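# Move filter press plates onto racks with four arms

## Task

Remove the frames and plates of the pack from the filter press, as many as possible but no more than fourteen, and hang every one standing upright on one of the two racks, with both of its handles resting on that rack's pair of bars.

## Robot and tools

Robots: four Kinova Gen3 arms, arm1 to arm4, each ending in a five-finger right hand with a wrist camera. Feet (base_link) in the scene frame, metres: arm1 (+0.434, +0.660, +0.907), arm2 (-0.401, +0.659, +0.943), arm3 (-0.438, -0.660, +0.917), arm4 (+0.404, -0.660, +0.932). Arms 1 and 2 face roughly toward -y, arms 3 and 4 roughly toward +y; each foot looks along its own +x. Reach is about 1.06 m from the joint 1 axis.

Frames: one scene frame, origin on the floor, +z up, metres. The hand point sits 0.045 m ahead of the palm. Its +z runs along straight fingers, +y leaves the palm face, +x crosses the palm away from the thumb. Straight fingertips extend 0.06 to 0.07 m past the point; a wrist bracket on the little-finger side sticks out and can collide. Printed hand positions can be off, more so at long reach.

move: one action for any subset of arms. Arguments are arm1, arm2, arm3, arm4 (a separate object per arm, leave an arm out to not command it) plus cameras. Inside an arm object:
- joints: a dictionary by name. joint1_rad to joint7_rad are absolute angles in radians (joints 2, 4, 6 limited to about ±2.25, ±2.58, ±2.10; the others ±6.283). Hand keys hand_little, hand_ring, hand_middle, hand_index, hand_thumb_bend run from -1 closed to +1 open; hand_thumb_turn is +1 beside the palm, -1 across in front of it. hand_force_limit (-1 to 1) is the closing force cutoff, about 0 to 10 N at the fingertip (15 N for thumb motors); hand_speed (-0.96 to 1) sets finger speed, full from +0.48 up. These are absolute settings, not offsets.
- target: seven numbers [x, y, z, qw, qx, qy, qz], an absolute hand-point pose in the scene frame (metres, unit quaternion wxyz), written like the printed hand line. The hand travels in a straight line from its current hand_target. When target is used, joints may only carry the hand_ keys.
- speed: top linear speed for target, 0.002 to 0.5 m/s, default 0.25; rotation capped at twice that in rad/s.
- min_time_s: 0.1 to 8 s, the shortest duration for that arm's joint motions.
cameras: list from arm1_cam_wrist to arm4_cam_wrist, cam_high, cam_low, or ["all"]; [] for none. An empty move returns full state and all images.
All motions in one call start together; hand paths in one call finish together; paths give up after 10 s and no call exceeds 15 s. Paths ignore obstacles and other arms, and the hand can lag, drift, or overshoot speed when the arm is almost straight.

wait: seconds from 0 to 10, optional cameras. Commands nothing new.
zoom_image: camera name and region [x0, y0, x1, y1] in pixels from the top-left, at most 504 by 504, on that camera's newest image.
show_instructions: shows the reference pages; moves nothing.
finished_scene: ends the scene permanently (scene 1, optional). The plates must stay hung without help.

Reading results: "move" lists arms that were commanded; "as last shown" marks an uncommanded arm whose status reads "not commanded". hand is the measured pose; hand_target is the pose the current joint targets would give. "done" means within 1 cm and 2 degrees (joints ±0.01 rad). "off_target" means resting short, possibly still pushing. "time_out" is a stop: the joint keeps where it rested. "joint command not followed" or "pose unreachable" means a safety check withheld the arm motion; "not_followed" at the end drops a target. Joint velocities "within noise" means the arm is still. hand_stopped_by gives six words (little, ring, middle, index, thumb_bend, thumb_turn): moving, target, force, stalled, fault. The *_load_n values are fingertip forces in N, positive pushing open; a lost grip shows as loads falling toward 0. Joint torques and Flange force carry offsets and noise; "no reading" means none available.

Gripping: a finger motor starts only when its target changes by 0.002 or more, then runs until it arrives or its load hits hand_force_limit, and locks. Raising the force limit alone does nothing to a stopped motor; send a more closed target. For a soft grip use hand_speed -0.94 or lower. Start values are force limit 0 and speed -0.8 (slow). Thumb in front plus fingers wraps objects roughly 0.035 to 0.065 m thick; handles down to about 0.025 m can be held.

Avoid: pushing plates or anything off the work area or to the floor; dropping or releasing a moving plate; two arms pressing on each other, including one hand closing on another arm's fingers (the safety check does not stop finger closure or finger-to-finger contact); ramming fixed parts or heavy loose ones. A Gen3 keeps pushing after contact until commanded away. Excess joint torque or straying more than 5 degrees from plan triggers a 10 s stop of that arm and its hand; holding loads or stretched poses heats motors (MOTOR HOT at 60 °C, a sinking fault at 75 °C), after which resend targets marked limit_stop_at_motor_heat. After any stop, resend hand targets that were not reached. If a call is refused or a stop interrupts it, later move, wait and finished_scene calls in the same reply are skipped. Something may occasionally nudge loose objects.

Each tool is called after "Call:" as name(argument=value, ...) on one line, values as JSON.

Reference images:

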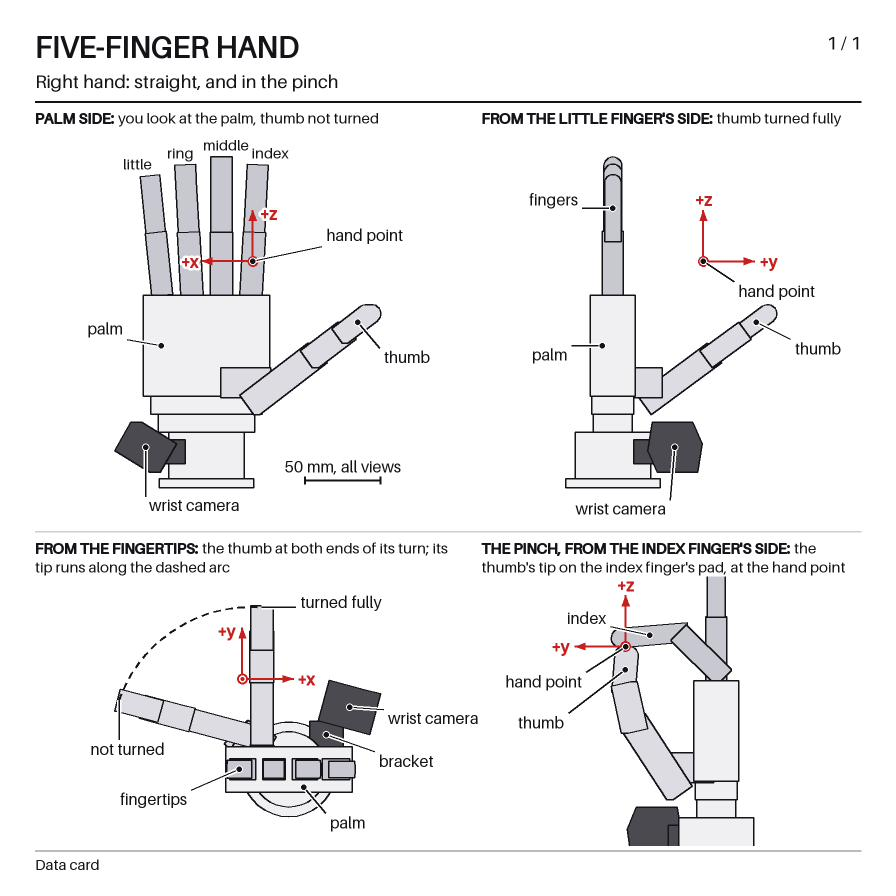

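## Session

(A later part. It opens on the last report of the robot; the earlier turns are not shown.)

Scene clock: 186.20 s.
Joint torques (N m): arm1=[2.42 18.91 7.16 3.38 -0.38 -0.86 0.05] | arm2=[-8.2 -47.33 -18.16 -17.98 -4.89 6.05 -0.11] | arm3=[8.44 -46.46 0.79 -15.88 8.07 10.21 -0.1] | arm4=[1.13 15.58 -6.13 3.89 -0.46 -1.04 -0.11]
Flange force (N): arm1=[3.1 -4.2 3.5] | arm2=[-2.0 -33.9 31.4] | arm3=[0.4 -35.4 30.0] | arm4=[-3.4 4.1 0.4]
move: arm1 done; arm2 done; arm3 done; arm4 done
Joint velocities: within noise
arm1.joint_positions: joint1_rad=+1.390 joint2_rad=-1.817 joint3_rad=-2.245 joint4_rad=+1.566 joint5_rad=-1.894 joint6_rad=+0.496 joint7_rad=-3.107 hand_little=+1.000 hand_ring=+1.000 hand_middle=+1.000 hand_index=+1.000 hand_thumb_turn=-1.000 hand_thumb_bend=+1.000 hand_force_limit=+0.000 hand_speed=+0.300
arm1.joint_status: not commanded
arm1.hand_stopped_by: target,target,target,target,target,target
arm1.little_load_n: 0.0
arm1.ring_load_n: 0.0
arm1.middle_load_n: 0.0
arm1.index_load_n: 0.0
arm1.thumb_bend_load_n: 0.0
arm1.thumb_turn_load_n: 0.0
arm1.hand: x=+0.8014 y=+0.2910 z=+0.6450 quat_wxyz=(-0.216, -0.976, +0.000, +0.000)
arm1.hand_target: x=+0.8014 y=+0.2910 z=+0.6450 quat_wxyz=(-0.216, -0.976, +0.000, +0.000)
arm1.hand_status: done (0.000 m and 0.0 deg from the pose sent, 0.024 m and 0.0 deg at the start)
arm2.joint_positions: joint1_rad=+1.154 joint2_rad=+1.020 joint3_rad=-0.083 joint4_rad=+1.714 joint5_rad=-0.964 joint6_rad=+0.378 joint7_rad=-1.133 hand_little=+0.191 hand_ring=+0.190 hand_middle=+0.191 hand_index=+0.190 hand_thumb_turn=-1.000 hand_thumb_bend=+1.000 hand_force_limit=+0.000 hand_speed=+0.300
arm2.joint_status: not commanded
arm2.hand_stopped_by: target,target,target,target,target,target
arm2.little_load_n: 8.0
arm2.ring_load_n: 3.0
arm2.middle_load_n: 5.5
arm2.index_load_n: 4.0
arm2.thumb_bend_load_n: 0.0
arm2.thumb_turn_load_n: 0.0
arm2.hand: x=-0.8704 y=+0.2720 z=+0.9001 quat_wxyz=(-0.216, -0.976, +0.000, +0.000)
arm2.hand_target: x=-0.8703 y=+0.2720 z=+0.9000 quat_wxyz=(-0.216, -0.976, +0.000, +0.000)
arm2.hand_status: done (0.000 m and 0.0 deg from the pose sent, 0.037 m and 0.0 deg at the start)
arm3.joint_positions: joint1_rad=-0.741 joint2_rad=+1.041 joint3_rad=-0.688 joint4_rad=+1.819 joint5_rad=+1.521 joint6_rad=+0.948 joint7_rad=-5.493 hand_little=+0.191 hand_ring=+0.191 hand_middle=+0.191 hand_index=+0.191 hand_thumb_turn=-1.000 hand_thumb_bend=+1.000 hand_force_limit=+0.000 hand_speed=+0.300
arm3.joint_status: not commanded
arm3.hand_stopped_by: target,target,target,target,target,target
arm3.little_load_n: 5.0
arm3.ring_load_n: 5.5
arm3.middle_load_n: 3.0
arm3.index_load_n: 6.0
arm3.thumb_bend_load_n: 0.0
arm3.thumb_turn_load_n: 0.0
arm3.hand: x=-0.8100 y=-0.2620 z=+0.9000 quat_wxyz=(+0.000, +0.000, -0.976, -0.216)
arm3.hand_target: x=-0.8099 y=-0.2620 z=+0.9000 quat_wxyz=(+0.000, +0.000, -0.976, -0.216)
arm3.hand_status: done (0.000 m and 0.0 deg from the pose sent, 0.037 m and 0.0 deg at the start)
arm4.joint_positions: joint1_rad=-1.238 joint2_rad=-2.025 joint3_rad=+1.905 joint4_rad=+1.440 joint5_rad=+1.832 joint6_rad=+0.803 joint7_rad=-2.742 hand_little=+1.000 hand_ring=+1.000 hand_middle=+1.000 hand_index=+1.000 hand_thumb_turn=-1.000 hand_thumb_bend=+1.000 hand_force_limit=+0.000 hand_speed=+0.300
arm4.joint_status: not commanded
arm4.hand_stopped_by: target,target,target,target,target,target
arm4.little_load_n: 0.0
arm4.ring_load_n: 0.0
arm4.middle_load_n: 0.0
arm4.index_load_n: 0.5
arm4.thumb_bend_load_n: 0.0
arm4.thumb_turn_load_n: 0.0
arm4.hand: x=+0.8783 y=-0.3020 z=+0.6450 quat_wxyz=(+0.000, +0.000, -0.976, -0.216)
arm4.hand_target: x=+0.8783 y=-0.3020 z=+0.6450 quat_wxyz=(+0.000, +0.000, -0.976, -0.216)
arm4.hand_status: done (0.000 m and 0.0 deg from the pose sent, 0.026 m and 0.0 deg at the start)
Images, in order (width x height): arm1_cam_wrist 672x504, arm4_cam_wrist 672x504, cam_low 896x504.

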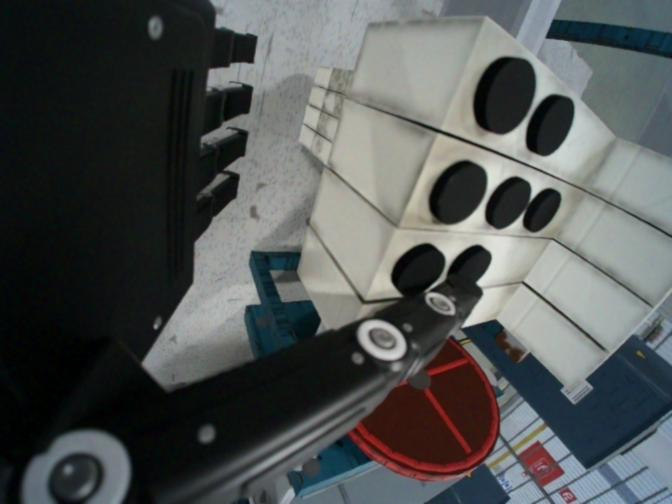

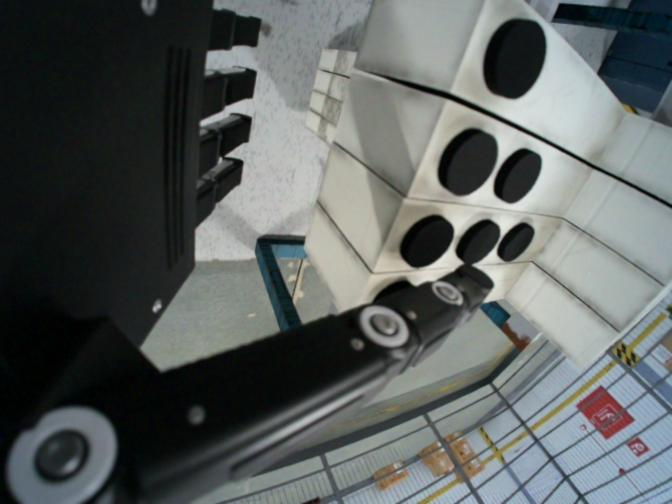

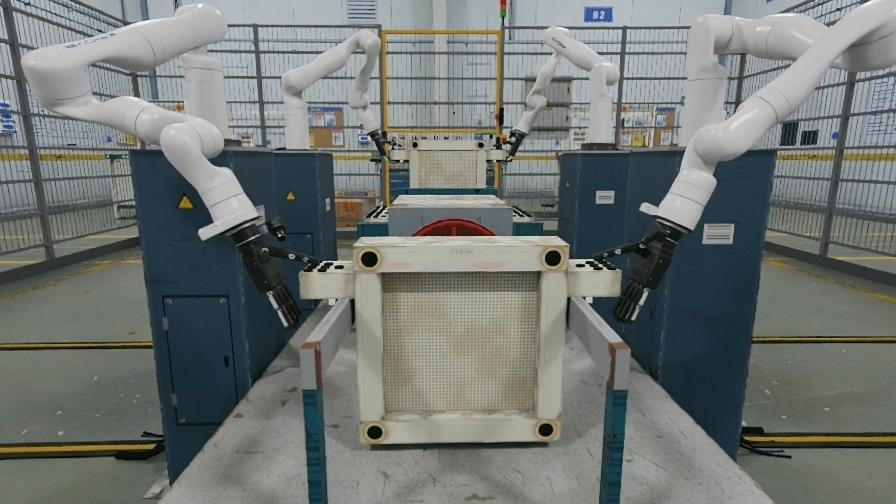

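Call:
move(arm1={"target": [0.8014, 0.295, 1.13, 0.2164, 0.9763, 0, 0], "speed": 0.3}, arm4={"target": [0.8783, -0.306, 1.13, 0, 0, 0.9763, 0.2164], "speed": 0.3}, arm2={"target": [-0.8703, 0.272, 0.72, 0.2164, 0.9763, 0, 0], "speed": 0.12}, arm3={"target": [-0.8099, -0.262, 0.72, 0, 0, 0.9763, 0.2164], "speed": 0.12}, cameras=["cam_high", "cam_low"])

Call:
zoom_image(camera="cam_high", region=[360, 320, 540, 440])

Call:
zoom_image(camera="cam_low", region=[300, 110, 600, 310])

Scene clock: 191.23 s.
Joint torques (N m): arm1=[2.4 16.54 7.44 -3.2 -0.09 -0.86 0.06] | arm2=[-4.64 -45.92 -20.64 -9.02 -1.3 7.42 -0.01] | arm3=[4.97 -46.89 -0.84 -9.93 4.52 10.21 -0.19] | arm4=[1.14 15.63 -7.02 -2.78 -0.35 -1.12 -0.08]
Flange force (N): arm1=[4.5 -3.8 -3.0] | arm2=[-4.1 -26.6 36.0] | arm3=[1.6 -26.6 34.2] | arm4=[-1.0 3.5 -2.4]
move: arm1 done; arm2 done; arm3 done; arm4 done
Joint velocities: within noise
arm1.joint_positions: joint1_rad=+1.228 joint2_rad=-1.038 joint3_rad=-1.577 joint4_rad=+1.706 joint5_rad=-0.943 joint6_rad=+1.085 joint7_rad=-3.382 hand_little=+1.000 hand_ring=+1.000 hand_middle=+1.000 hand_index=+1.000 hand_thumb_turn=-1.000 hand_thumb_bend=+1.000 hand_force_limit=+0.000 hand_speed=+0.300
arm1.joint_status: not commanded
arm1.hand_stopped_by: target,target,target,target,target,target
arm1.little_load_n: 0.0
arm1.ring_load_n: 0.0
arm1.middle_load_n: 0.0
arm1.index_load_n: 0.0
arm1.thumb_bend_load_n: 0.0
arm1.thumb_turn_load_n: 0.0
arm1.hand: x=+0.8014 y=+0.2950 z=+1.1300 quat_wxyz=(-0.216, -0.976, +0.000, +0.000)
arm1.hand_target: x=+0.8014 y=+0.2950 z=+1.1300 quat_wxyz=(-0.216, -0.976, +0.000, +0.000)
arm1.hand_status: done (0.000 m and 0.0 deg from the pose sent, 0.485 m and 0.0 deg at the start)
arm2.joint_positions: joint1_rad=+1.293 joint2_rad=+1.449 joint3_rad=-0.290 joint4_rad=+1.501 joint5_rad=-1.006 joint6_rad=+0.136 joint7_rad=-0.882 hand_little=+0.191 hand_ring=+0.190 hand_middle=+0.191 hand_index=+0.190 hand_thumb_turn=-1.000 hand_thumb_bend=+1.000 hand_force_limit=+0.000 hand_speed=+0.300
arm2.joint_status: not commanded
arm2.hand_stopped_by: target,target,target,target,target,target
arm2.little_load_n: 7.5
arm2.ring_load_n: 3.0
arm2.middle_load_n: 5.0
arm2.index_load_n: 4.0
arm2.thumb_bend_load_n: 0.0
arm2.thumb_turn_load_n: 0.0
arm2.hand: x=-0.8704 y=+0.2720 z=+0.7200 quat_wxyz=(-0.216, -0.976, +0.000, +0.000)
arm2.hand_target: x=-0.8703 y=+0.2720 z=+0.7200 quat_wxyz=(-0.216, -0.976, +0.000, +0.000)
arm2.hand_status: done (0.000 m and 0.0 deg from the pose sent, 0.180 m and 0.0 deg at the start)
arm3.joint_positions: joint1_rad=-0.813 joint2_rad=+1.432 joint3_rad=-0.550 joint4_rad=+1.648 joint5_rad=+1.859 joint6_rad=+0.888 joint7_rad=-5.741 hand_little=+0.191 hand_ring=+0.191 hand_middle=+0.191 hand_index=+0.191 hand_thumb_turn=-1.000 hand_thumb_bend=+1.000 hand_force_limit=+0.000 hand_speed=+0.300
arm3.joint_status: not commanded
arm3.hand_stopped_by: target,target,target,target,target,target
arm3.little_load_n: 5.0
arm3.ring_load_n: 5.5
arm3.middle_load_n: 3.0
arm3.index_load_n: 5.5
arm3.thumb_bend_load_n: 0.0
arm3.thumb_turn_load_n: 0.0
arm3.hand: x=-0.8099 y=-0.2620 z=+0.7200 quat_wxyz=(+0.000, +0.000, -0.976, -0.216)
arm3.hand_target: x=-0.8099 y=-0.2620 z=+0.7200 quat_wxyz=(+0.000, +0.000, -0.976, -0.216)
arm3.hand_status: done (0.000 m and 0.0 deg from the pose sent, 0.180 m and 0.0 deg at the start)
arm4.joint_positions: joint1_rad=-1.182 joint2_rad=-1.253 joint3_rad=+1.331 joint4_rad=+1.678 joint5_rad=+1.133 joint6_rad=+1.336 joint7_rad=-2.932 hand_little=+1.000 hand_ring=+1.000 hand_middle=+1.000 hand_index=+1.000 hand_thumb_turn=-1.000 hand_thumb_bend=+1.000 hand_force_limit=+0.000 hand_speed=+0.300
arm4.joint_status: not commanded
arm4.hand_stopped_by: target,target,target,target,target,target
arm4.little_load_n: 0.0
arm4.ring_load_n: 0.0
arm4.middle_load_n: 0.0
arm4.index_load_n: 0.0
arm4.thumb_bend_load_n: 0.0
arm4.thumb_turn_load_n: 0.0
arm4.hand: x=+0.8783 y=-0.3060 z=+1.1300 quat_wxyz=(+0.000, +0.000, -0.976, -0.216)
arm4.hand_target: x=+0.8783 y=-0.3060 z=+1.1300 quat_wxyz=(+0.000, +0.000, -0.976, -0.216)
arm4.hand_status: done (0.000 m and 0.0 deg from the pose sent, 0.485 m and 0.0 deg at the start)
Images, in order (width x height): cam_high 896x504, cam_low 896x504.

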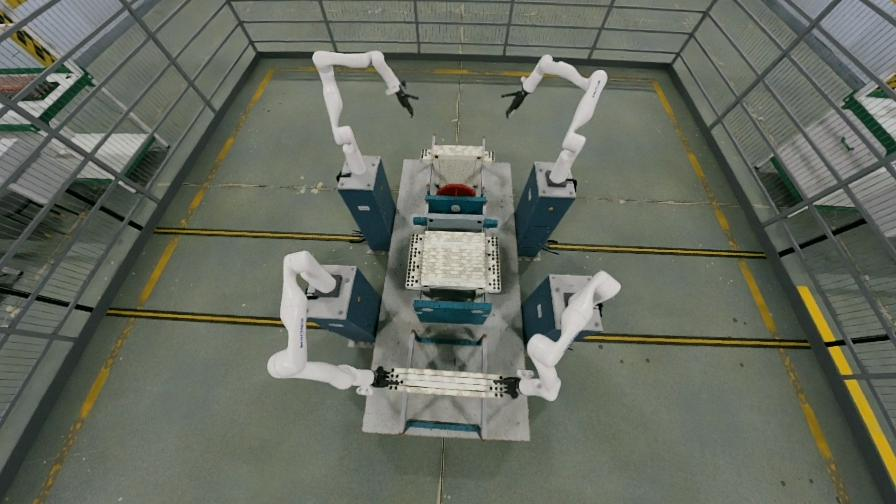

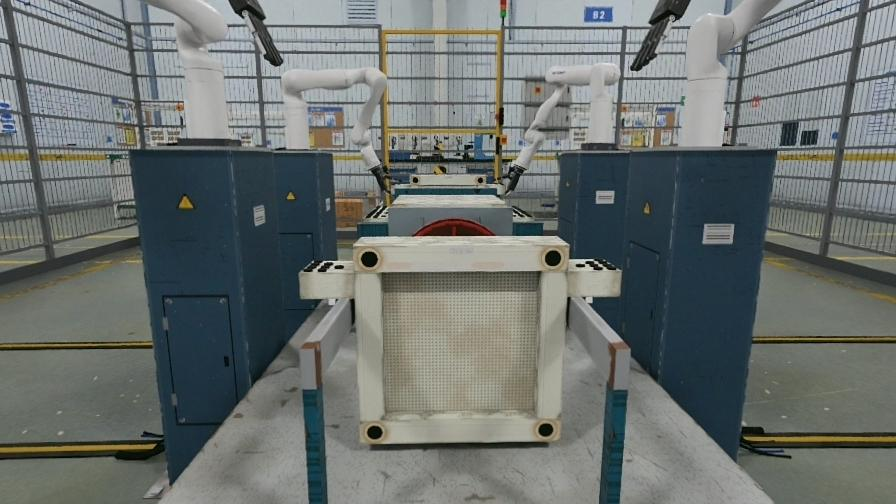

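Scaled by 2.800 from the camera's image (finer frame: 1280x720).

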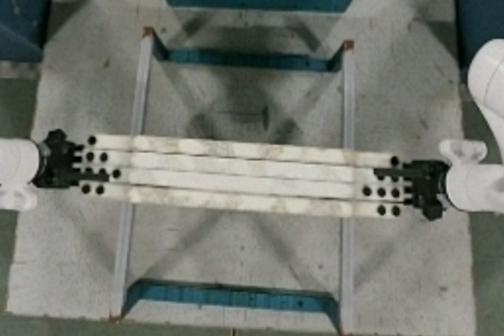

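Scaled by 1.680 from the camera's image (finer frame: 1280x720).

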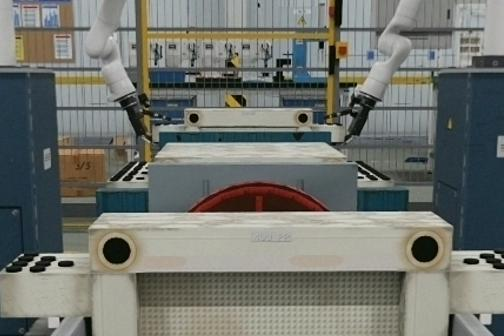

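Call:
move(arm1={"target": [0.50, 0.282, 1.19, 0.2164, 0.9763, 0, 0], "speed": 0.25}, arm4={"target": [0.57, -0.293, 1.19, 0, 0, 0.9763, 0.2164], "speed": 0.25}, arm2={"target": [-0.8703, 0.272, 0.665, 0.2164, 0.9763, 0, 0], "speed": 0.12}, arm3={"target": [-0.8099, -0.262, 0.665, 0, 0, 0.9763, 0.2164], "speed": 0.12}, cameras=["cam_high", "cam_low", "arm2_cam_wrist", "arm3_cam_wrist"])

Call:
zoom_image(camera="cam_high", region=[380, 350, 440, 410])

Call:
zoom_image(camera="cam_high", region=[460, 350, 520, 410])

Scene clock: 194.10 s.
Joint torques (N m): arm1=[2.17 5.72 3.24 -6.19 -0.64 -0.8 0.04] | arm2=[-4.19 -45.74 -20.27 -7.73 -0.99 7.5 0.04] | arm3=[4.49 -46.82 -0.63 -9.27 4.09 10.05 -0.26] | arm4=[1.11 6.65 -3.17 -6.69 0.45 -0.89 -0.1]
Flange force (N): arm1=[3.2 -5.2 -10.8] | arm2=[-3.6 -25.7 36.6] | arm3=[2.0 -25.2 34.8] | arm4=[3.4 2.5 -3.5]
move: arm1 done; arm2 done; arm3 done; arm4 done
Joint velocities: within noise
arm1.joint_positions: joint1_rad=+1.211 joint2_rad=-0.550 joint3_rad=-1.158 joint4_rad=+2.195 joint5_rad=-0.705 joint6_rad=+0.841 joint7_rad=-2.730 hand_little=+1.000 hand_ring=+1.000 hand_middle=+1.000 hand_index=+1.000 hand_thumb_turn=-1.000 hand_thumb_bend=+1.000 hand_force_limit=+0.000 hand_speed=+0.300
arm1.joint_status: not commanded
arm1.hand_stopped_by: target,target,target,target,target,target
arm1.little_load_n: 0.0
arm1.ring_load_n: 0.0
arm1.middle_load_n: 0.0
arm1.index_load_n: 0.0
arm1.thumb_bend_load_n: 0.0
arm1.thumb_turn_load_n: 0.0
arm1.hand: x=+0.5000 y=+0.2820 z=+1.1900 quat_wxyz=(-0.216, -0.976, +0.000, +0.000)
arm1.hand_target: x=+0.5000 y=+0.2820 z=+1.1900 quat_wxyz=(-0.216, -0.976, +0.000, +0.000)
arm1.hand_status: done (0.000 m and 0.0 deg from the pose sent, 0.308 m and 0.0 deg at the start)
arm2.joint_positions: joint1_rad=+1.300 joint2_rad=+1.580 joint3_rad=-0.304 joint4_rad=+1.388 joint5_rad=-0.990 joint6_rad=+0.125 joint7_rad=-0.850 hand_little=+0.191 hand_ring=+0.190 hand_middle=+0.191 hand_index=+0.190 hand_thumb_turn=-1.000 hand_thumb_bend=+1.000 hand_force_limit=+0.000 hand_speed=+0.300
arm2.joint_status: not commanded
arm2.hand_stopped_by: target,target,target,target,target,target
arm2.little_load_n: 7.5
arm2.ring_load_n: 3.0
arm2.middle_load_n: 5.5
arm2.index_load_n: 4.0
arm2.thumb_bend_load_n: 0.0
arm2.thumb_turn_load_n: 0.0
arm2.hand: x=-0.8703 y=+0.2720 z=+0.6650 quat_wxyz=(-0.216, -0.976, +0.000, +0.000)
arm2.hand_target: x=-0.8703 y=+0.2720 z=+0.6650 quat_wxyz=(-0.216, -0.976, +0.000, +0.000)
arm2.hand_status: done (0.000 m and 0.0 deg from the pose sent, 0.055 m and 0.0 deg at the start)
arm3.joint_positions: joint1_rad=-0.830 joint2_rad=+1.554 joint3_rad=-0.521 joint4_rad=+1.548 joint5_rad=+1.924 joint6_rad=+0.867 joint7_rad=-5.767 hand_little=+0.191 hand_ring=+0.191 hand_middle=+0.191 hand_index=+0.191 hand_thumb_turn=-1.000 hand_thumb_bend=+1.000 hand_force_limit=+0.000 hand_speed=+0.300
arm3.joint_status: not commanded
arm3.hand_stopped_by: target,target,target,target,target,target
arm3.little_load_n: 5.0
arm3.ring_load_n: 5.5
arm3.middle_load_n: 2.5
arm3.index_load_n: 5.5
arm3.thumb_bend_load_n: -0.5
arm3.thumb_turn_load_n: 0.0
arm3.hand: x=-0.8099 y=-0.2620 z=+0.6650 quat_wxyz=(+0.000, +0.000, -0.976, -0.216)
arm3.hand_target: x=-0.8099 y=-0.2620 z=+0.6650 quat_wxyz=(+0.000, +0.000, -0.976, -0.216)
arm3.hand_status: done (0.000 m and 0.0 deg from the pose sent, 0.055 m and 0.0 deg at the start)
arm4.joint_positions: joint1_rad=-1.235 joint2_rad=-0.826 joint3_rad=+0.942 joint4_rad=+2.290 joint5_rad=+0.905 joint6_rad=+1.091 joint7_rad=-3.799 hand_little=+1.000 hand_ring=+1.000 hand_middle=+1.000 hand_index=+1.000 hand_thumb_turn=-1.000 hand_thumb_bend=+1.000 hand_force_limit=+0.000 hand_speed=+0.300
arm4.joint_status: not commanded
arm4.hand_stopped_by: target,target,target,target,target,target
arm4.little_load_n: 0.0
arm4.ring_load_n: 0.0
arm4.middle_load_n: 0.0
arm4.index_load_n: 0.0
arm4.thumb_bend_load_n: 0.0
arm4.thumb_turn_load_n: 0.0
arm4.hand: x=+0.5700 y=-0.2930 z=+1.1900 quat_wxyz=(+0.000, +0.000, -0.976, -0.216)
arm4.hand_target: x=+0.5700 y=-0.2930 z=+1.1900 quat_wxyz=(+0.000, +0.000, -0.976, -0.216)
arm4.hand_status: done (0.000 m and 0.0 deg from the pose sent, 0.314 m and 0.0 deg at the start)
pictures: arm2_cam_wrist, arm3_cam_wrist, cam_high, cam_low
Images, in order (width x height): arm2_cam_wrist 672x504, arm3_cam_wrist 672x504, cam_high 896x504, cam_low 896x504.

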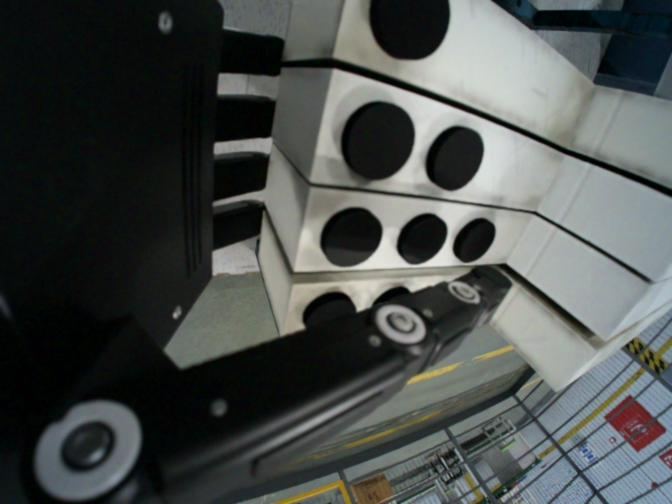

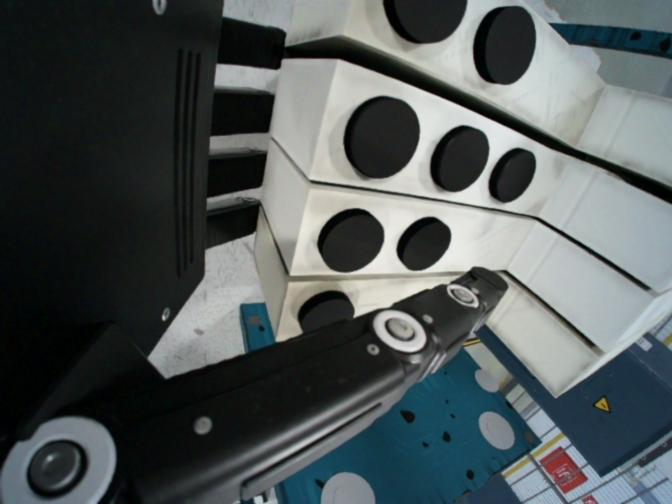

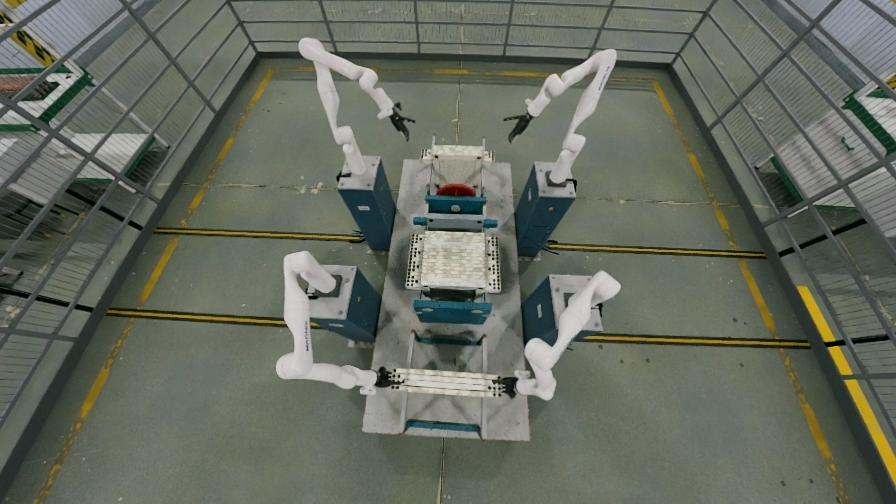

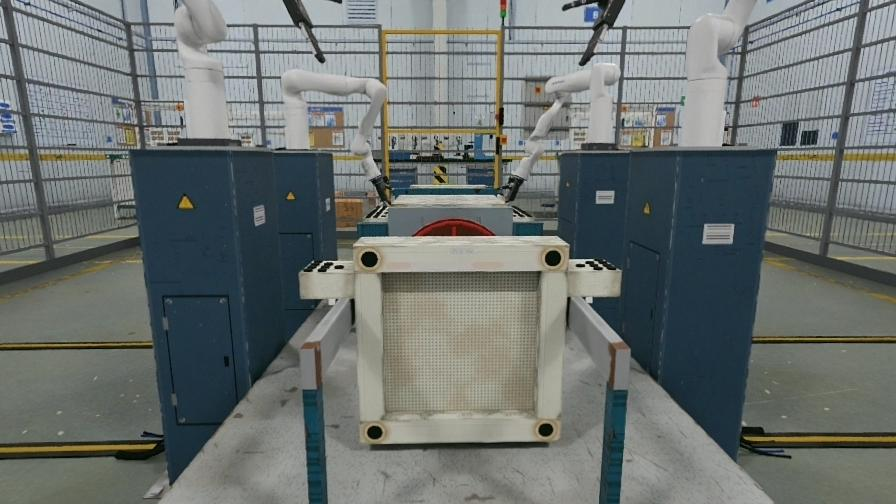

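Scaled by 8.400 from the camera's image (finer frame: 1280x720).

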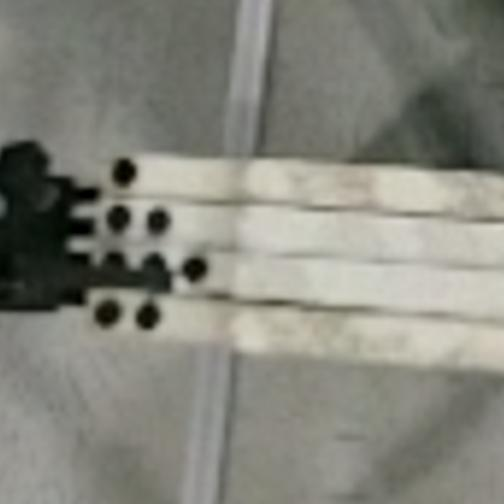

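Scaled by 8.400 from the camera's image (finer frame: 1280x720).

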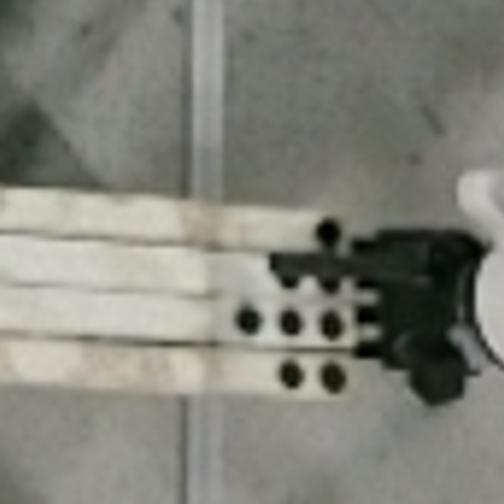

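Call:
move(arm1={"target": [0.016, 0.289, 1.0, 0.2164, 0.9763, 0, 0], "speed": 0.25}, arm4={"target": [0.0929, -0.301, 1.0, 0, 0, 0.9763, 0.2164], "speed": 0.25}, arm2={"target": [-0.8703, 0.272, 0.648, 0.2164, 0.9763, 0, 0], "speed": 0.02}, arm3={"target": [-0.8099, -0.262, 0.648, 0, 0, 0.9763, 0.2164], "speed": 0.02}, cameras=["cam_high", "cam_low", "arm2_cam_wrist", "arm3_cam_wrist"])

Scene clock: 198.00 s.
Joint torques (N m): arm1=[1.92 -15.69 -3.98 -3.59 -0.68 -0.43 0.01] | arm2=[-0.14 -20.97 -3.59 -2.17 -0.06 0.82 0.1] | arm3=[0.62 -20.09 -3.22 -0.61 0.36 1.14 -0.23] | arm4=[1.16 -15.37 4.14 -3.07 0.12 -0.05 -0.07]
Flange force (N): arm1=[-2.1 7.0 5.1] | arm2=[-0.6 0.6 -0.7] | arm3=[2.1 0.5 0.9] | arm4=[3.2 -2.2 1.0]
move: arm1 done; arm2 done; arm3 done; arm4 done
Joint velocities: within noise
arm1.joint_positions: joint1_rad=+1.466 joint2_rad=+0.730 joint3_rad=-0.618 joint4_rad=+1.892 joint5_rad=+0.093 joint6_rad=+0.395 joint7_rad=-2.183 hand_little=+1.000 hand_ring=+1.000 hand_middle=+1.000 hand_index=+1.000 hand_thumb_turn=-1.000 hand_thumb_bend=+1.000 hand_force_limit=+0.000 hand_speed=+0.300
arm1.joint_status: not commanded
arm1.hand_stopped_by: target,target,target,target,target,target
arm1.little_load_n: 0.0
arm1.ring_load_n: 0.0
arm1.middle_load_n: 0.0
arm1.index_load_n: 0.0
arm1.thumb_bend_load_n: 0.0
arm1.thumb_turn_load_n: 0.0
arm1.hand: x=+0.0160 y=+0.2890 z=+1.0000 quat_wxyz=(-0.216, -0.976, +0.000, +0.000)
arm1.hand_target: x=+0.0160 y=+0.2890 z=+1.0000 quat_wxyz=(-0.216, -0.976, +0.000, +0.000)
arm1.hand_status: done (0.000 m and 0.0 deg from the pose sent, 0.520 m and 0.0 deg at the start)
arm2.joint_positions: joint1_rad=+1.298 joint2_rad=+1.620 joint3_rad=-0.303 joint4_rad=+1.348 joint5_rad=-0.986 joint6_rad=+0.128 joint7_rad=-0.844 hand_little=+0.190 hand_ring=+0.190 hand_middle=+0.190 hand_index=+0.190 hand_thumb_turn=-1.000 hand_thumb_bend=+1.000 hand_force_limit=+0.000 hand_speed=+0.300
arm2.joint_status: not commanded
arm2.hand_stopped_by: target,target,target,target,target,target
arm2.little_load_n: 0.0
arm2.ring_load_n: 0.0
arm2.middle_load_n: 0.0
arm2.index_load_n: 0.0
arm2.thumb_bend_load_n: 0.0
arm2.thumb_turn_load_n: -0.5
arm2.hand: x=-0.8703 y=+0.2720 z=+0.6480 quat_wxyz=(-0.216, -0.976, +0.000, +0.000)
arm2.hand_target: x=-0.8703 y=+0.2720 z=+0.6480 quat_wxyz=(-0.216, -0.976, +0.000, +0.000)
arm2.hand_status: done (0.000 m and 0.0 deg from the pose sent, 0.017 m and 0.0 deg at the start)
arm3.joint_positions: joint1_rad=-0.836 joint2_rad=+1.591 joint3_rad=-0.514 joint4_rad=+1.512 joint5_rad=+1.940 joint6_rad=+0.859 joint7_rad=-5.770 hand_little=+0.190 hand_ring=+0.190 hand_middle=+0.190 hand_index=+0.190 hand_thumb_turn=-1.000 hand_thumb_bend=+1.000 hand_force_limit=+0.000 hand_speed=+0.300
arm3.joint_status: not commanded
arm3.hand_stopped_by: target,target,target,target,target,target
arm3.little_load_n: 0.5
arm3.ring_load_n: 0.0
arm3.middle_load_n: 0.0
arm3.index_load_n: 0.0
arm3.thumb_bend_load_n: 0.0
arm3.thumb_turn_load_n: 0.0
arm3.hand: x=-0.8099 y=-0.2620 z=+0.6480 quat_wxyz=(+0.000, +0.000, -0.976, -0.216)
arm3.hand_target: x=-0.8099 y=-0.2620 z=+0.6480 quat_wxyz=(+0.000, +0.000, -0.976, -0.216)
arm3.hand_status: done (0.000 m and 0.0 deg from the pose sent, 0.017 m and 0.0 deg at the start)
arm4.joint_positions: joint1_rad=-1.511 joint2_rad=+0.701 joint3_rad=+0.475 joint4_rad=+2.092 joint5_rad=+0.416 joint6_rad=+0.248 joint7_rad=-4.703 hand_little=+1.000 hand_ring=+1.000 hand_middle=+1.000 hand_index=+1.000 hand_thumb_turn=-1.000 hand_thumb_bend=+1.000 hand_force_limit=+0.000 hand_speed=+0.300
arm4.joint_status: not commanded
arm4.hand_stopped_by: target,target,target,target,target,target
arm4.little_load_n: 0.0
arm4.ring_load_n: 0.0
arm4.middle_load_n: 0.0
arm4.index_load_n: 0.0
arm4.thumb_bend_load_n: 0.0
arm4.thumb_turn_load_n: 0.0
arm4.hand: x=+0.0929 y=-0.3010 z=+1.0000 quat_wxyz=(+0.000, +0.000, -0.976, -0.216)
arm4.hand_target: x=+0.0929 y=-0.3010 z=+1.0000 quat_wxyz=(+0.000, +0.000, -0.976, -0.216)
arm4.hand_status: done (0.000 m and 0.0 deg from the pose sent, 0.514 m and 0.0 deg at the start; pose on its path clipped on 8 of 84 steps)
pictures: arm2_cam_wrist, arm3_cam_wrist, cam_high, cam_low
Images, in order (width x height): arm2_cam_wrist 672x504, arm3_cam_wrist 672x504, cam_high 896x504, cam_low 896x504.

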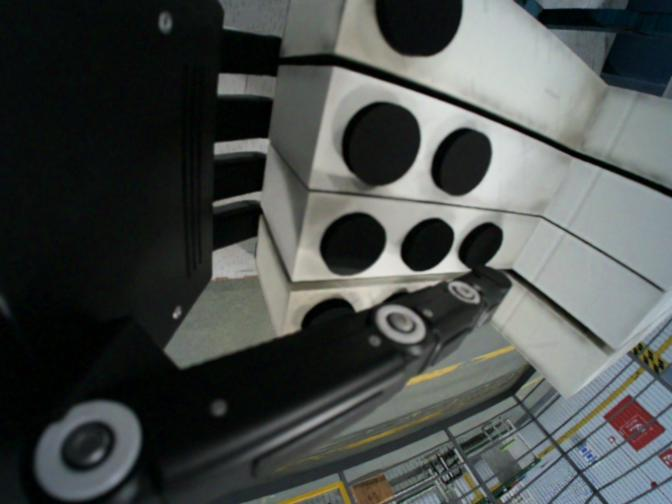

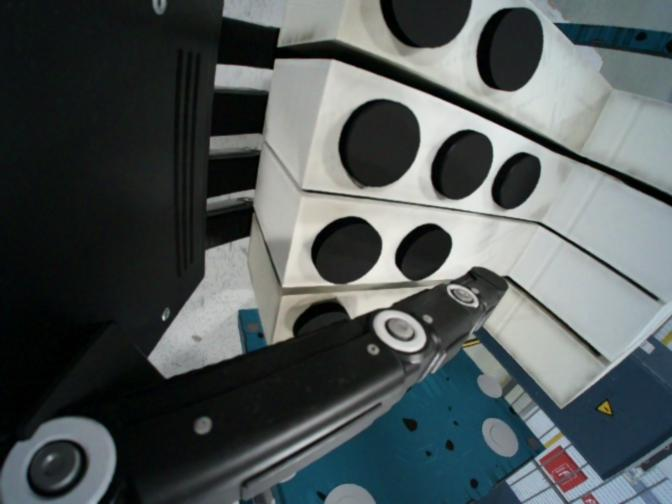

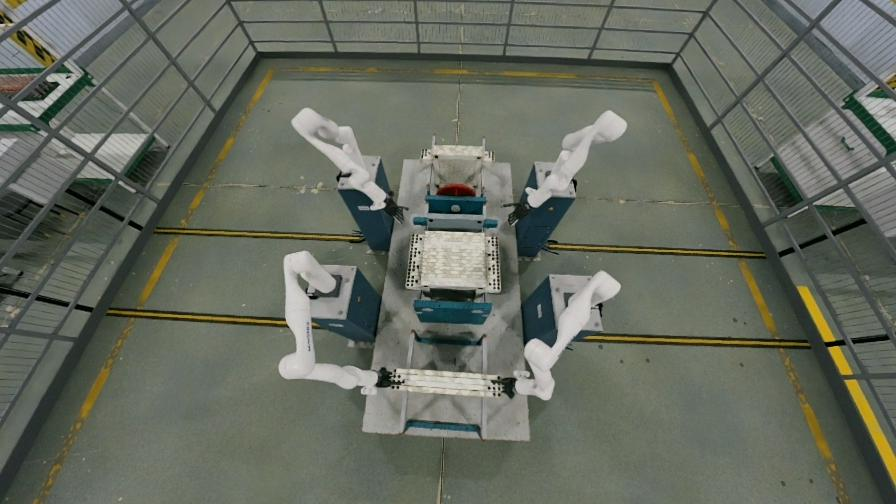

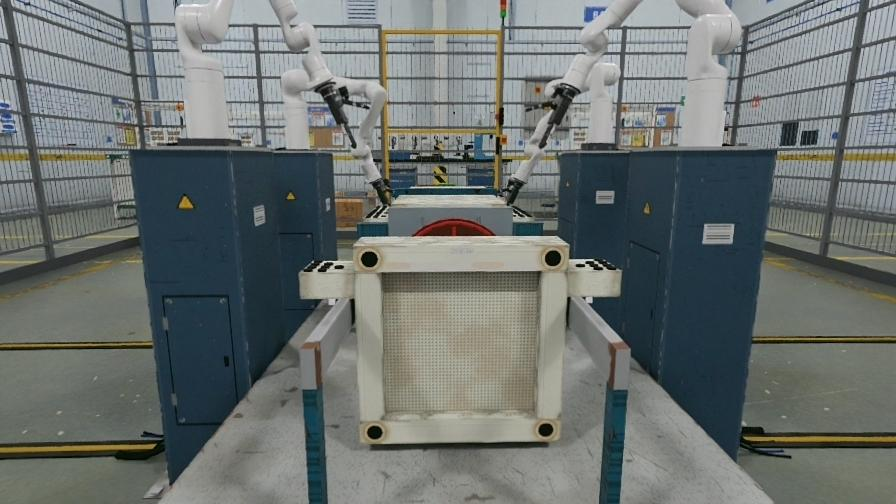

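Call:
move(arm1={"target": [0.016, 0.289, 0.72, 0.2164, 0.9763, 0, 0], "speed": 0.2}, arm4={"target": [0.0929, -0.301, 0.72, 0, 0, 0.9763, 0.2164], "speed": 0.2}, arm2={"target": [-0.8703, 0.274, 0.644, 0.2164, 0.9763, 0, 0], "speed": 0.05, "joints": {"hand_index": 1.0, "hand_middle": 1.0, "hand_ring": 1.0, "hand_little": 1.0}}, arm3={"target": [-0.8099, -0.264, 0.644, 0, 0, 0.9763, 0.2164], "speed": 0.05, "joints": {"hand_index": 1.0, "hand_middle": 1.0, "hand_ring": 1.0, "hand_little": 1.0}}, cameras=["arm1_cam_wrist", "arm4_cam_wrist", "arm2_cam_wrist", "arm3_cam_wrist"])

Scene clock: 200.67 s.
Joint torques (N m): arm1=[1.73 -18.83 -4.19 0.55 -0.33 -0.34 0.02] | arm2=[-0.15 -20.88 -3.57 -2.21 -0.14 0.78 0.12] | arm3=[0.59 -20.02 -3.16 -0.56 0.35 1.12 -0.23] | arm4=[1.13 -18.2 6.17 1.73 -0.45 0.13 -0.07]
Flange force (N): arm1=[-0.2 4.3 4.7] | arm2=[-0.5 0.6 -1.0] | arm3=[2.1 0.5 0.8] | arm4=[0.5 -3.7 1.6]
move: arm1 done; arm2 done; arm3 done; arm4 done
Joint velocities: within noise
arm1.joint_positions: joint1_rad=+1.340 joint2_rad=+1.359 joint3_rad=-0.395 joint4_rad=+1.754 joint5_rad=+0.245 joint6_rad=-0.080 joint7_rad=-2.094 hand_little=+1.000 hand_ring=+1.000 hand_middle=+1.000 hand_index=+1.000 hand_thumb_turn=-1.000 hand_thumb_bend=+1.000 hand_force_limit=+0.000 hand_speed=+0.300
arm1.joint_status: not commanded
arm1.hand_stopped_by: target,target,target,target,target,target
arm1.little_load_n: 0.0
arm1.ring_load_n: 0.0
arm1.middle_load_n: 0.0
arm1.index_load_n: 0.0
arm1.thumb_bend_load_n: 0.0
arm1.thumb_turn_load_n: 0.0
arm1.hand: x=+0.0160 y=+0.2890 z=+0.7200 quat_wxyz=(-0.216, -0.976, +0.000, +0.000)
arm1.hand_target: x=+0.0160 y=+0.2890 z=+0.7200 quat_wxyz=(-0.216, -0.976, +0.000, +0.000)
arm1.hand_status: done (0.000 m and 0.0 deg from the pose sent, 0.280 m and 0.0 deg at the start)
arm2.joint_positions: joint1_rad=+1.303 joint2_rad=+1.629 joint3_rad=-0.304 joint4_rad=+1.341 joint5_rad=-0.984 joint6_rad=+0.128 joint7_rad=-0.840 hand_little=+1.000 hand_ring=+1.000 hand_middle=+1.000 hand_index=+1.000 hand_thumb_turn=-1.000 hand_thumb_bend=+1.000 hand_force_limit=+0.000 hand_speed=+0.300
arm2.joint_status: all done
arm2.hand_stopped_by: target,target,target,target,target,target
arm2.little_load_n: 0.0
arm2.ring_load_n: 0.0
arm2.middle_load_n: 0.0
arm2.index_load_n: 0.0
arm2.thumb_bend_load_n: 0.0
arm2.thumb_turn_load_n: 0.0
arm2.hand: x=-0.8703 y=+0.2740 z=+0.6440 quat_wxyz=(-0.216, -0.976, +0.000, +0.000)
arm2.hand_target: x=-0.8703 y=+0.2740 z=+0.6440 quat_wxyz=(-0.216, -0.976, +0.000, +0.000)
arm2.hand_status: done (0.000 m and 0.0 deg from the pose sent, 0.004 m and 0.0 deg at the start)
arm3.joint_positions: joint1_rad=-0.839 joint2_rad=+1.600 joint3_rad=-0.513 joint4_rad=+1.506 joint5_rad=+1.944 joint6_rad=+0.860 joint7_rad=-5.776 hand_little=+1.000 hand_ring=+1.000 hand_middle=+1.000 hand_index=+1.000 hand_thumb_turn=-1.000 hand_thumb_bend=+1.000 hand_force_limit=+0.000 hand_speed=+0.300
arm3.joint_status: all done
arm3.hand_stopped_by: target,target,target,target,target,target
arm3.little_load_n: 0.0
arm3.ring_load_n: 0.0
arm3.middle_load_n: 0.0
arm3.index_load_n: 0.0
arm3.thumb_bend_load_n: -0.5
arm3.thumb_turn_load_n: 0.0
arm3.hand: x=-0.8099 y=-0.2640 z=+0.6440 quat_wxyz=(+0.000, +0.000, -0.976, -0.216)
arm3.hand_target: x=-0.8099 y=-0.2640 z=+0.6440 quat_wxyz=(+0.000, +0.000, -0.976, -0.216)
arm3.hand_status: done (0.000 m and 0.0 deg from the pose sent, 0.004 m and 0.0 deg at the start)
arm4.joint_positions: joint1_rad=-1.559 joint2_rad=+1.490 joint3_rad=+0.493 joint4_rad=+1.884 joint5_rad=+0.226 joint6_rad=-0.250 joint7_rad=-4.885 hand_little=+1.000 hand_ring=+1.000 hand_middle=+1.000 hand_index=+1.000 hand_thumb_turn=-1.000 hand_thumb_bend=+1.000 hand_force_limit=+0.000 hand_speed=+0.300
arm4.joint_status: not commanded
arm4.hand_stopped_by: target,target,target,target,target,target
arm4.little_load_n: 0.0
arm4.ring_load_n: 0.0
arm4.middle_load_n: 0.0
arm4.index_load_n: 0.0
arm4.thumb_bend_load_n: 0.0
arm4.thumb_turn_load_n: 0.0
arm4.hand: x=+0.0929 y=-0.3010 z=+0.7200 quat_wxyz=(+0.000, +0.000, -0.976, -0.216)
arm4.hand_target: x=+0.0929 y=-0.3010 z=+0.7200 quat_wxyz=(+0.000, +0.000, -0.976, -0.216)
arm4.hand_status: done (0.000 m and 0.0 deg from the pose sent, 0.280 m and 0.0 deg at the start)
pictures: arm1_cam_wrist, arm2_cam_wrist, arm3_cam_wrist, arm4_cam_wrist
Images, in order (width x height): arm1_cam_wrist 672x504, arm2_cam_wrist 672x504, arm3_cam_wrist 672x504, arm4_cam_wrist 672x504.

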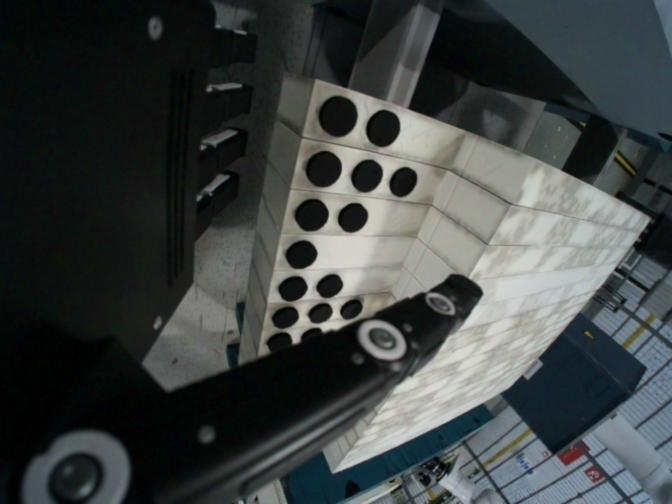

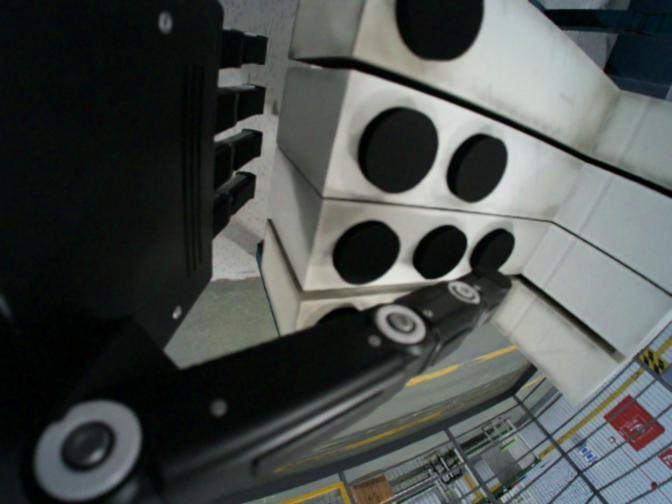

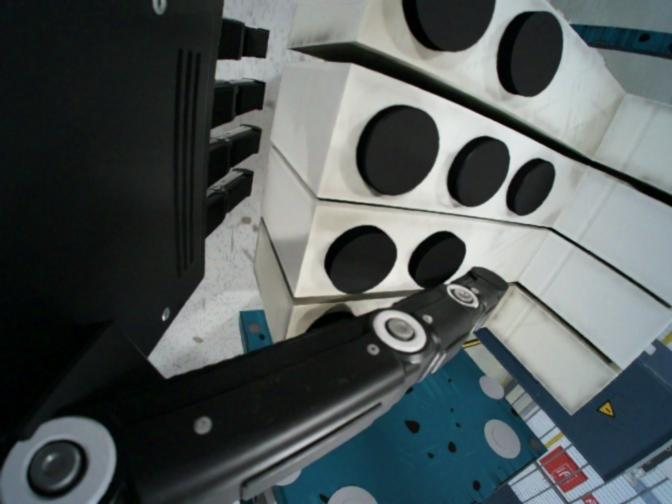

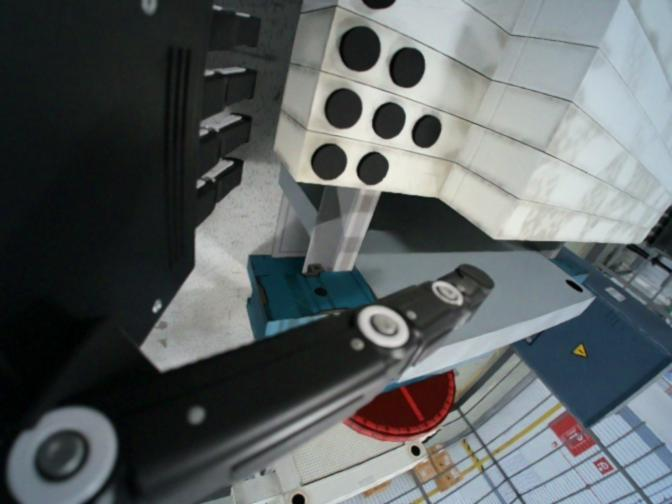

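Call:
move(arm1={"target": [0.016, 0.289, 0.639, 0.2164, 0.9763, 0, 0], "speed": 0.1}, arm4={"target": [0.0929, -0.301, 0.639, 0, 0, 0.9763, 0.2164], "speed": 0.1}, arm2={"target": [-0.8703, 0.298, 0.644, 0.2164, 0.9763, 0, 0], "speed": 0.08}, arm3={"target": [-0.8099, -0.290, 0.644, 0, 0, 0.9763, 0.2164], "speed": 0.08}, cameras=["arm1_cam_wrist", "arm4_cam_wrist", "cam_high"])

Call:
zoom_image(camera="cam_high", region=[360, 320, 540, 440])

Scene clock: 202.70 s.
Joint torques (N m): arm1=[1.88 -18.94 -4.18 1.01 -0.27 -0.22 -0.01] | arm2=[-0.11 -20.58 -3.75 -1.85 -0.05 0.81 0.09] | arm3=[0.58 -19.7 -3.3 -0.14 0.25 1.16 -0.28] | arm4=[1.16 -18.08 6.18 2.16 -0.44 0.16 -0.08]
Flange force (N): arm1=[0.3 4.4 4.7] | arm2=[-0.4 0.6 -0.9] | arm3=[2.3 0.5 1.2] | arm4=[0.2 -3.8 1.2]
move: arm1 done; arm2 done; arm3 done; arm4 done
Joint velocities: within noise
arm1.joint_positions: joint1_rad=+1.339 joint2_rad=+1.552 joint3_rad=-0.383 joint4_rad=+1.602 joint5_rad=+0.285 joint6_rad=-0.108 joint7_rad=-2.061 hand_little=+1.000 hand_ring=+1.000 hand_middle=+1.000 hand_index=+1.000 hand_thumb_turn=-1.000 hand_thumb_bend=+1.000 hand_force_limit=+0.000 hand_speed=+0.300
arm1.joint_status: not commanded
arm1.hand_stopped_by: target,target,target,target,target,target
arm1.little_load_n: 0.0
arm1.ring_load_n: 0.0
arm1.middle_load_n: 0.0
arm1.index_load_n: 0.0
arm1.thumb_bend_load_n: 0.0
arm1.thumb_turn_load_n: 0.0
arm1.hand: x=+0.0160 y=+0.2890 z=+0.6390 quat_wxyz=(-0.216, -0.976, +0.000, +0.000)
arm1.hand_target: x=+0.0160 y=+0.2890 z=+0.6390 quat_wxyz=(-0.216, -0.976, +0.000, +0.000)
arm1.hand_status: done (0.000 m and 0.0 deg from the pose sent, 0.081 m and 0.0 deg at the start)
arm2.joint_positions: joint1_rad=+1.367 joint2_rad=+1.629 joint3_rad=-0.325 joint4_rad=+1.375 joint5_rad=-0.961 joint6_rad=+0.111 joint7_rad=-0.797 hand_little=+1.000 hand_ring=+1.000 hand_middle=+1.000 hand_index=+1.000 hand_thumb_turn=-1.000 hand_thumb_bend=+1.000 hand_force_limit=+0.000 hand_speed=+0.300
arm2.joint_status: not commanded
arm2.hand_stopped_by: target,target,target,target,target,target
arm2.little_load_n: 0.0
arm2.ring_load_n: 0.0
arm2.middle_load_n: 0.0
arm2.index_load_n: 0.0
arm2.thumb_bend_load_n: 0.0
arm2.thumb_turn_load_n: 0.0
arm2.hand: x=-0.8703 y=+0.2980 z=+0.6440 quat_wxyz=(-0.216, -0.976, +0.000, +0.000)
arm2.hand_target: x=-0.8703 y=+0.2980 z=+0.6440 quat_wxyz=(-0.216, -0.976, +0.000, +0.000)
arm2.hand_status: done (0.000 m and 0.0 deg from the pose sent, 0.024 m and 0.0 deg at the start)
arm3.joint_positions: joint1_rad=-0.873 joint2_rad=+1.605 joint3_rad=-0.529 joint4_rad=+1.544 joint5_rad=+1.958 joint6_rad=+0.897 joint7_rad=-5.839 hand_little=+1.000 hand_ring=+1.000 hand_middle=+1.000 hand_index=+1.000 hand_thumb_turn=-1.000 hand_thumb_bend=+1.000 hand_force_limit=+0.000 hand_speed=+0.300
arm3.joint_status: not commanded
arm3.hand_stopped_by: target,target,target,target,target,target
arm3.little_load_n: 0.0
arm3.ring_load_n: 0.0
arm3.middle_load_n: 0.0
arm3.index_load_n: 0.0
arm3.thumb_bend_load_n: 0.0
arm3.thumb_turn_load_n: 0.0
arm3.hand: x=-0.8099 y=-0.2900 z=+0.6440 quat_wxyz=(+0.000, +0.000, -0.976, -0.216)
arm3.hand_target: x=-0.8099 y=-0.2900 z=+0.6440 quat_wxyz=(+0.000, +0.000, -0.976, -0.216)
arm3.hand_status: done (0.000 m and 0.0 deg from the pose sent, 0.026 m and 0.0 deg at the start)
arm4.joint_positions: joint1_rad=-1.565 joint2_rad=+1.685 joint3_rad=+0.479 joint4_rad=+1.713 joint5_rad=+0.162 joint6_rad=-0.251 joint7_rad=-4.919 hand_little=+1.000 hand_ring=+1.000 hand_middle=+1.000 hand_index=+1.000 hand_thumb_turn=-1.000 hand_thumb_bend=+1.000 hand_force_limit=+0.000 hand_speed=+0.300
arm4.joint_status: not commanded
arm4.hand_stopped_by: target,target,target,target,target,target
arm4.little_load_n: 0.0
arm4.ring_load_n: 0.0
arm4.middle_load_n: 0.0
arm4.index_load_n: 0.0
arm4.thumb_bend_load_n: 0.0
arm4.thumb_turn_load_n: 0.0
arm4.hand: x=+0.0929 y=-0.3010 z=+0.6390 quat_wxyz=(+0.000, +0.000, -0.976, -0.216)
arm4.hand_target: x=+0.0929 y=-0.3010 z=+0.6390 quat_wxyz=(+0.000, +0.000, -0.976, -0.216)
arm4.hand_status: done (0.000 m and 0.0 deg from the pose sent, 0.081 m and 0.0 deg at the start)
Images, in order (width x height): arm1_cam_wrist 672x504, arm4_cam_wrist 672x504, cam_high 896x504.

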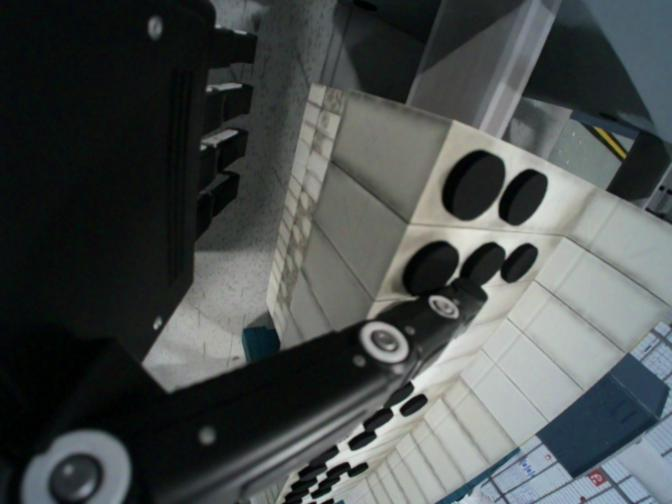

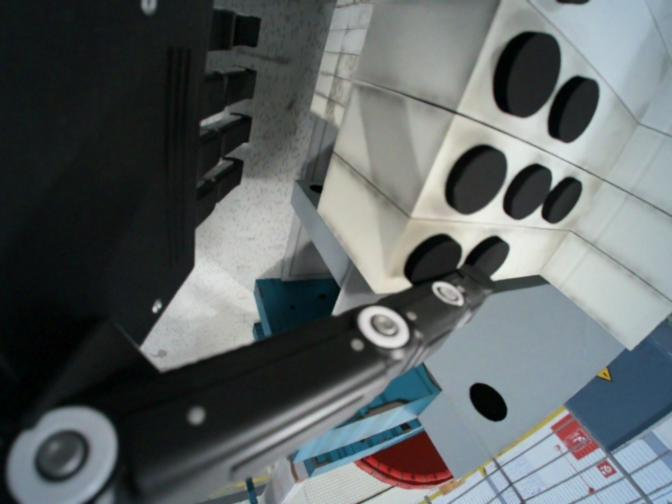

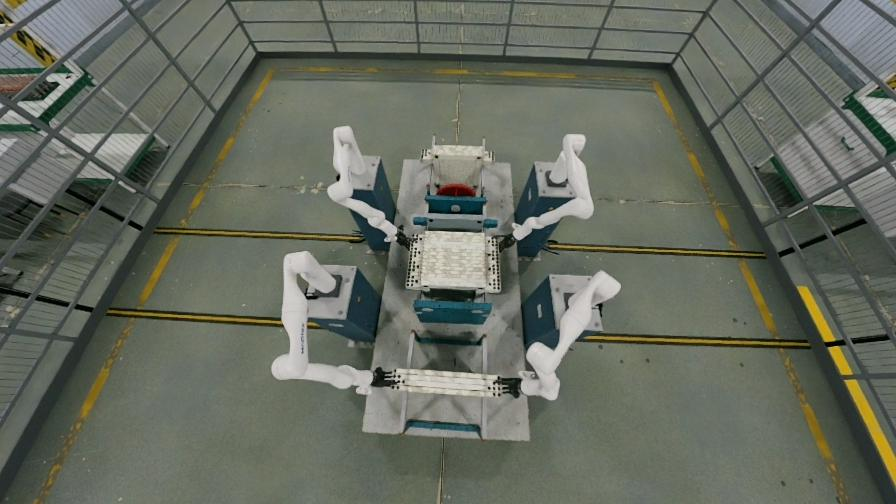

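Scaled by 2.800 from the camera's image (finer frame: 1280x720).

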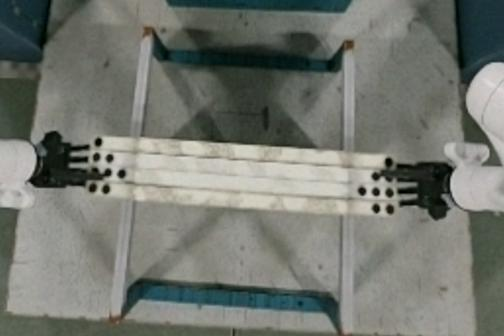

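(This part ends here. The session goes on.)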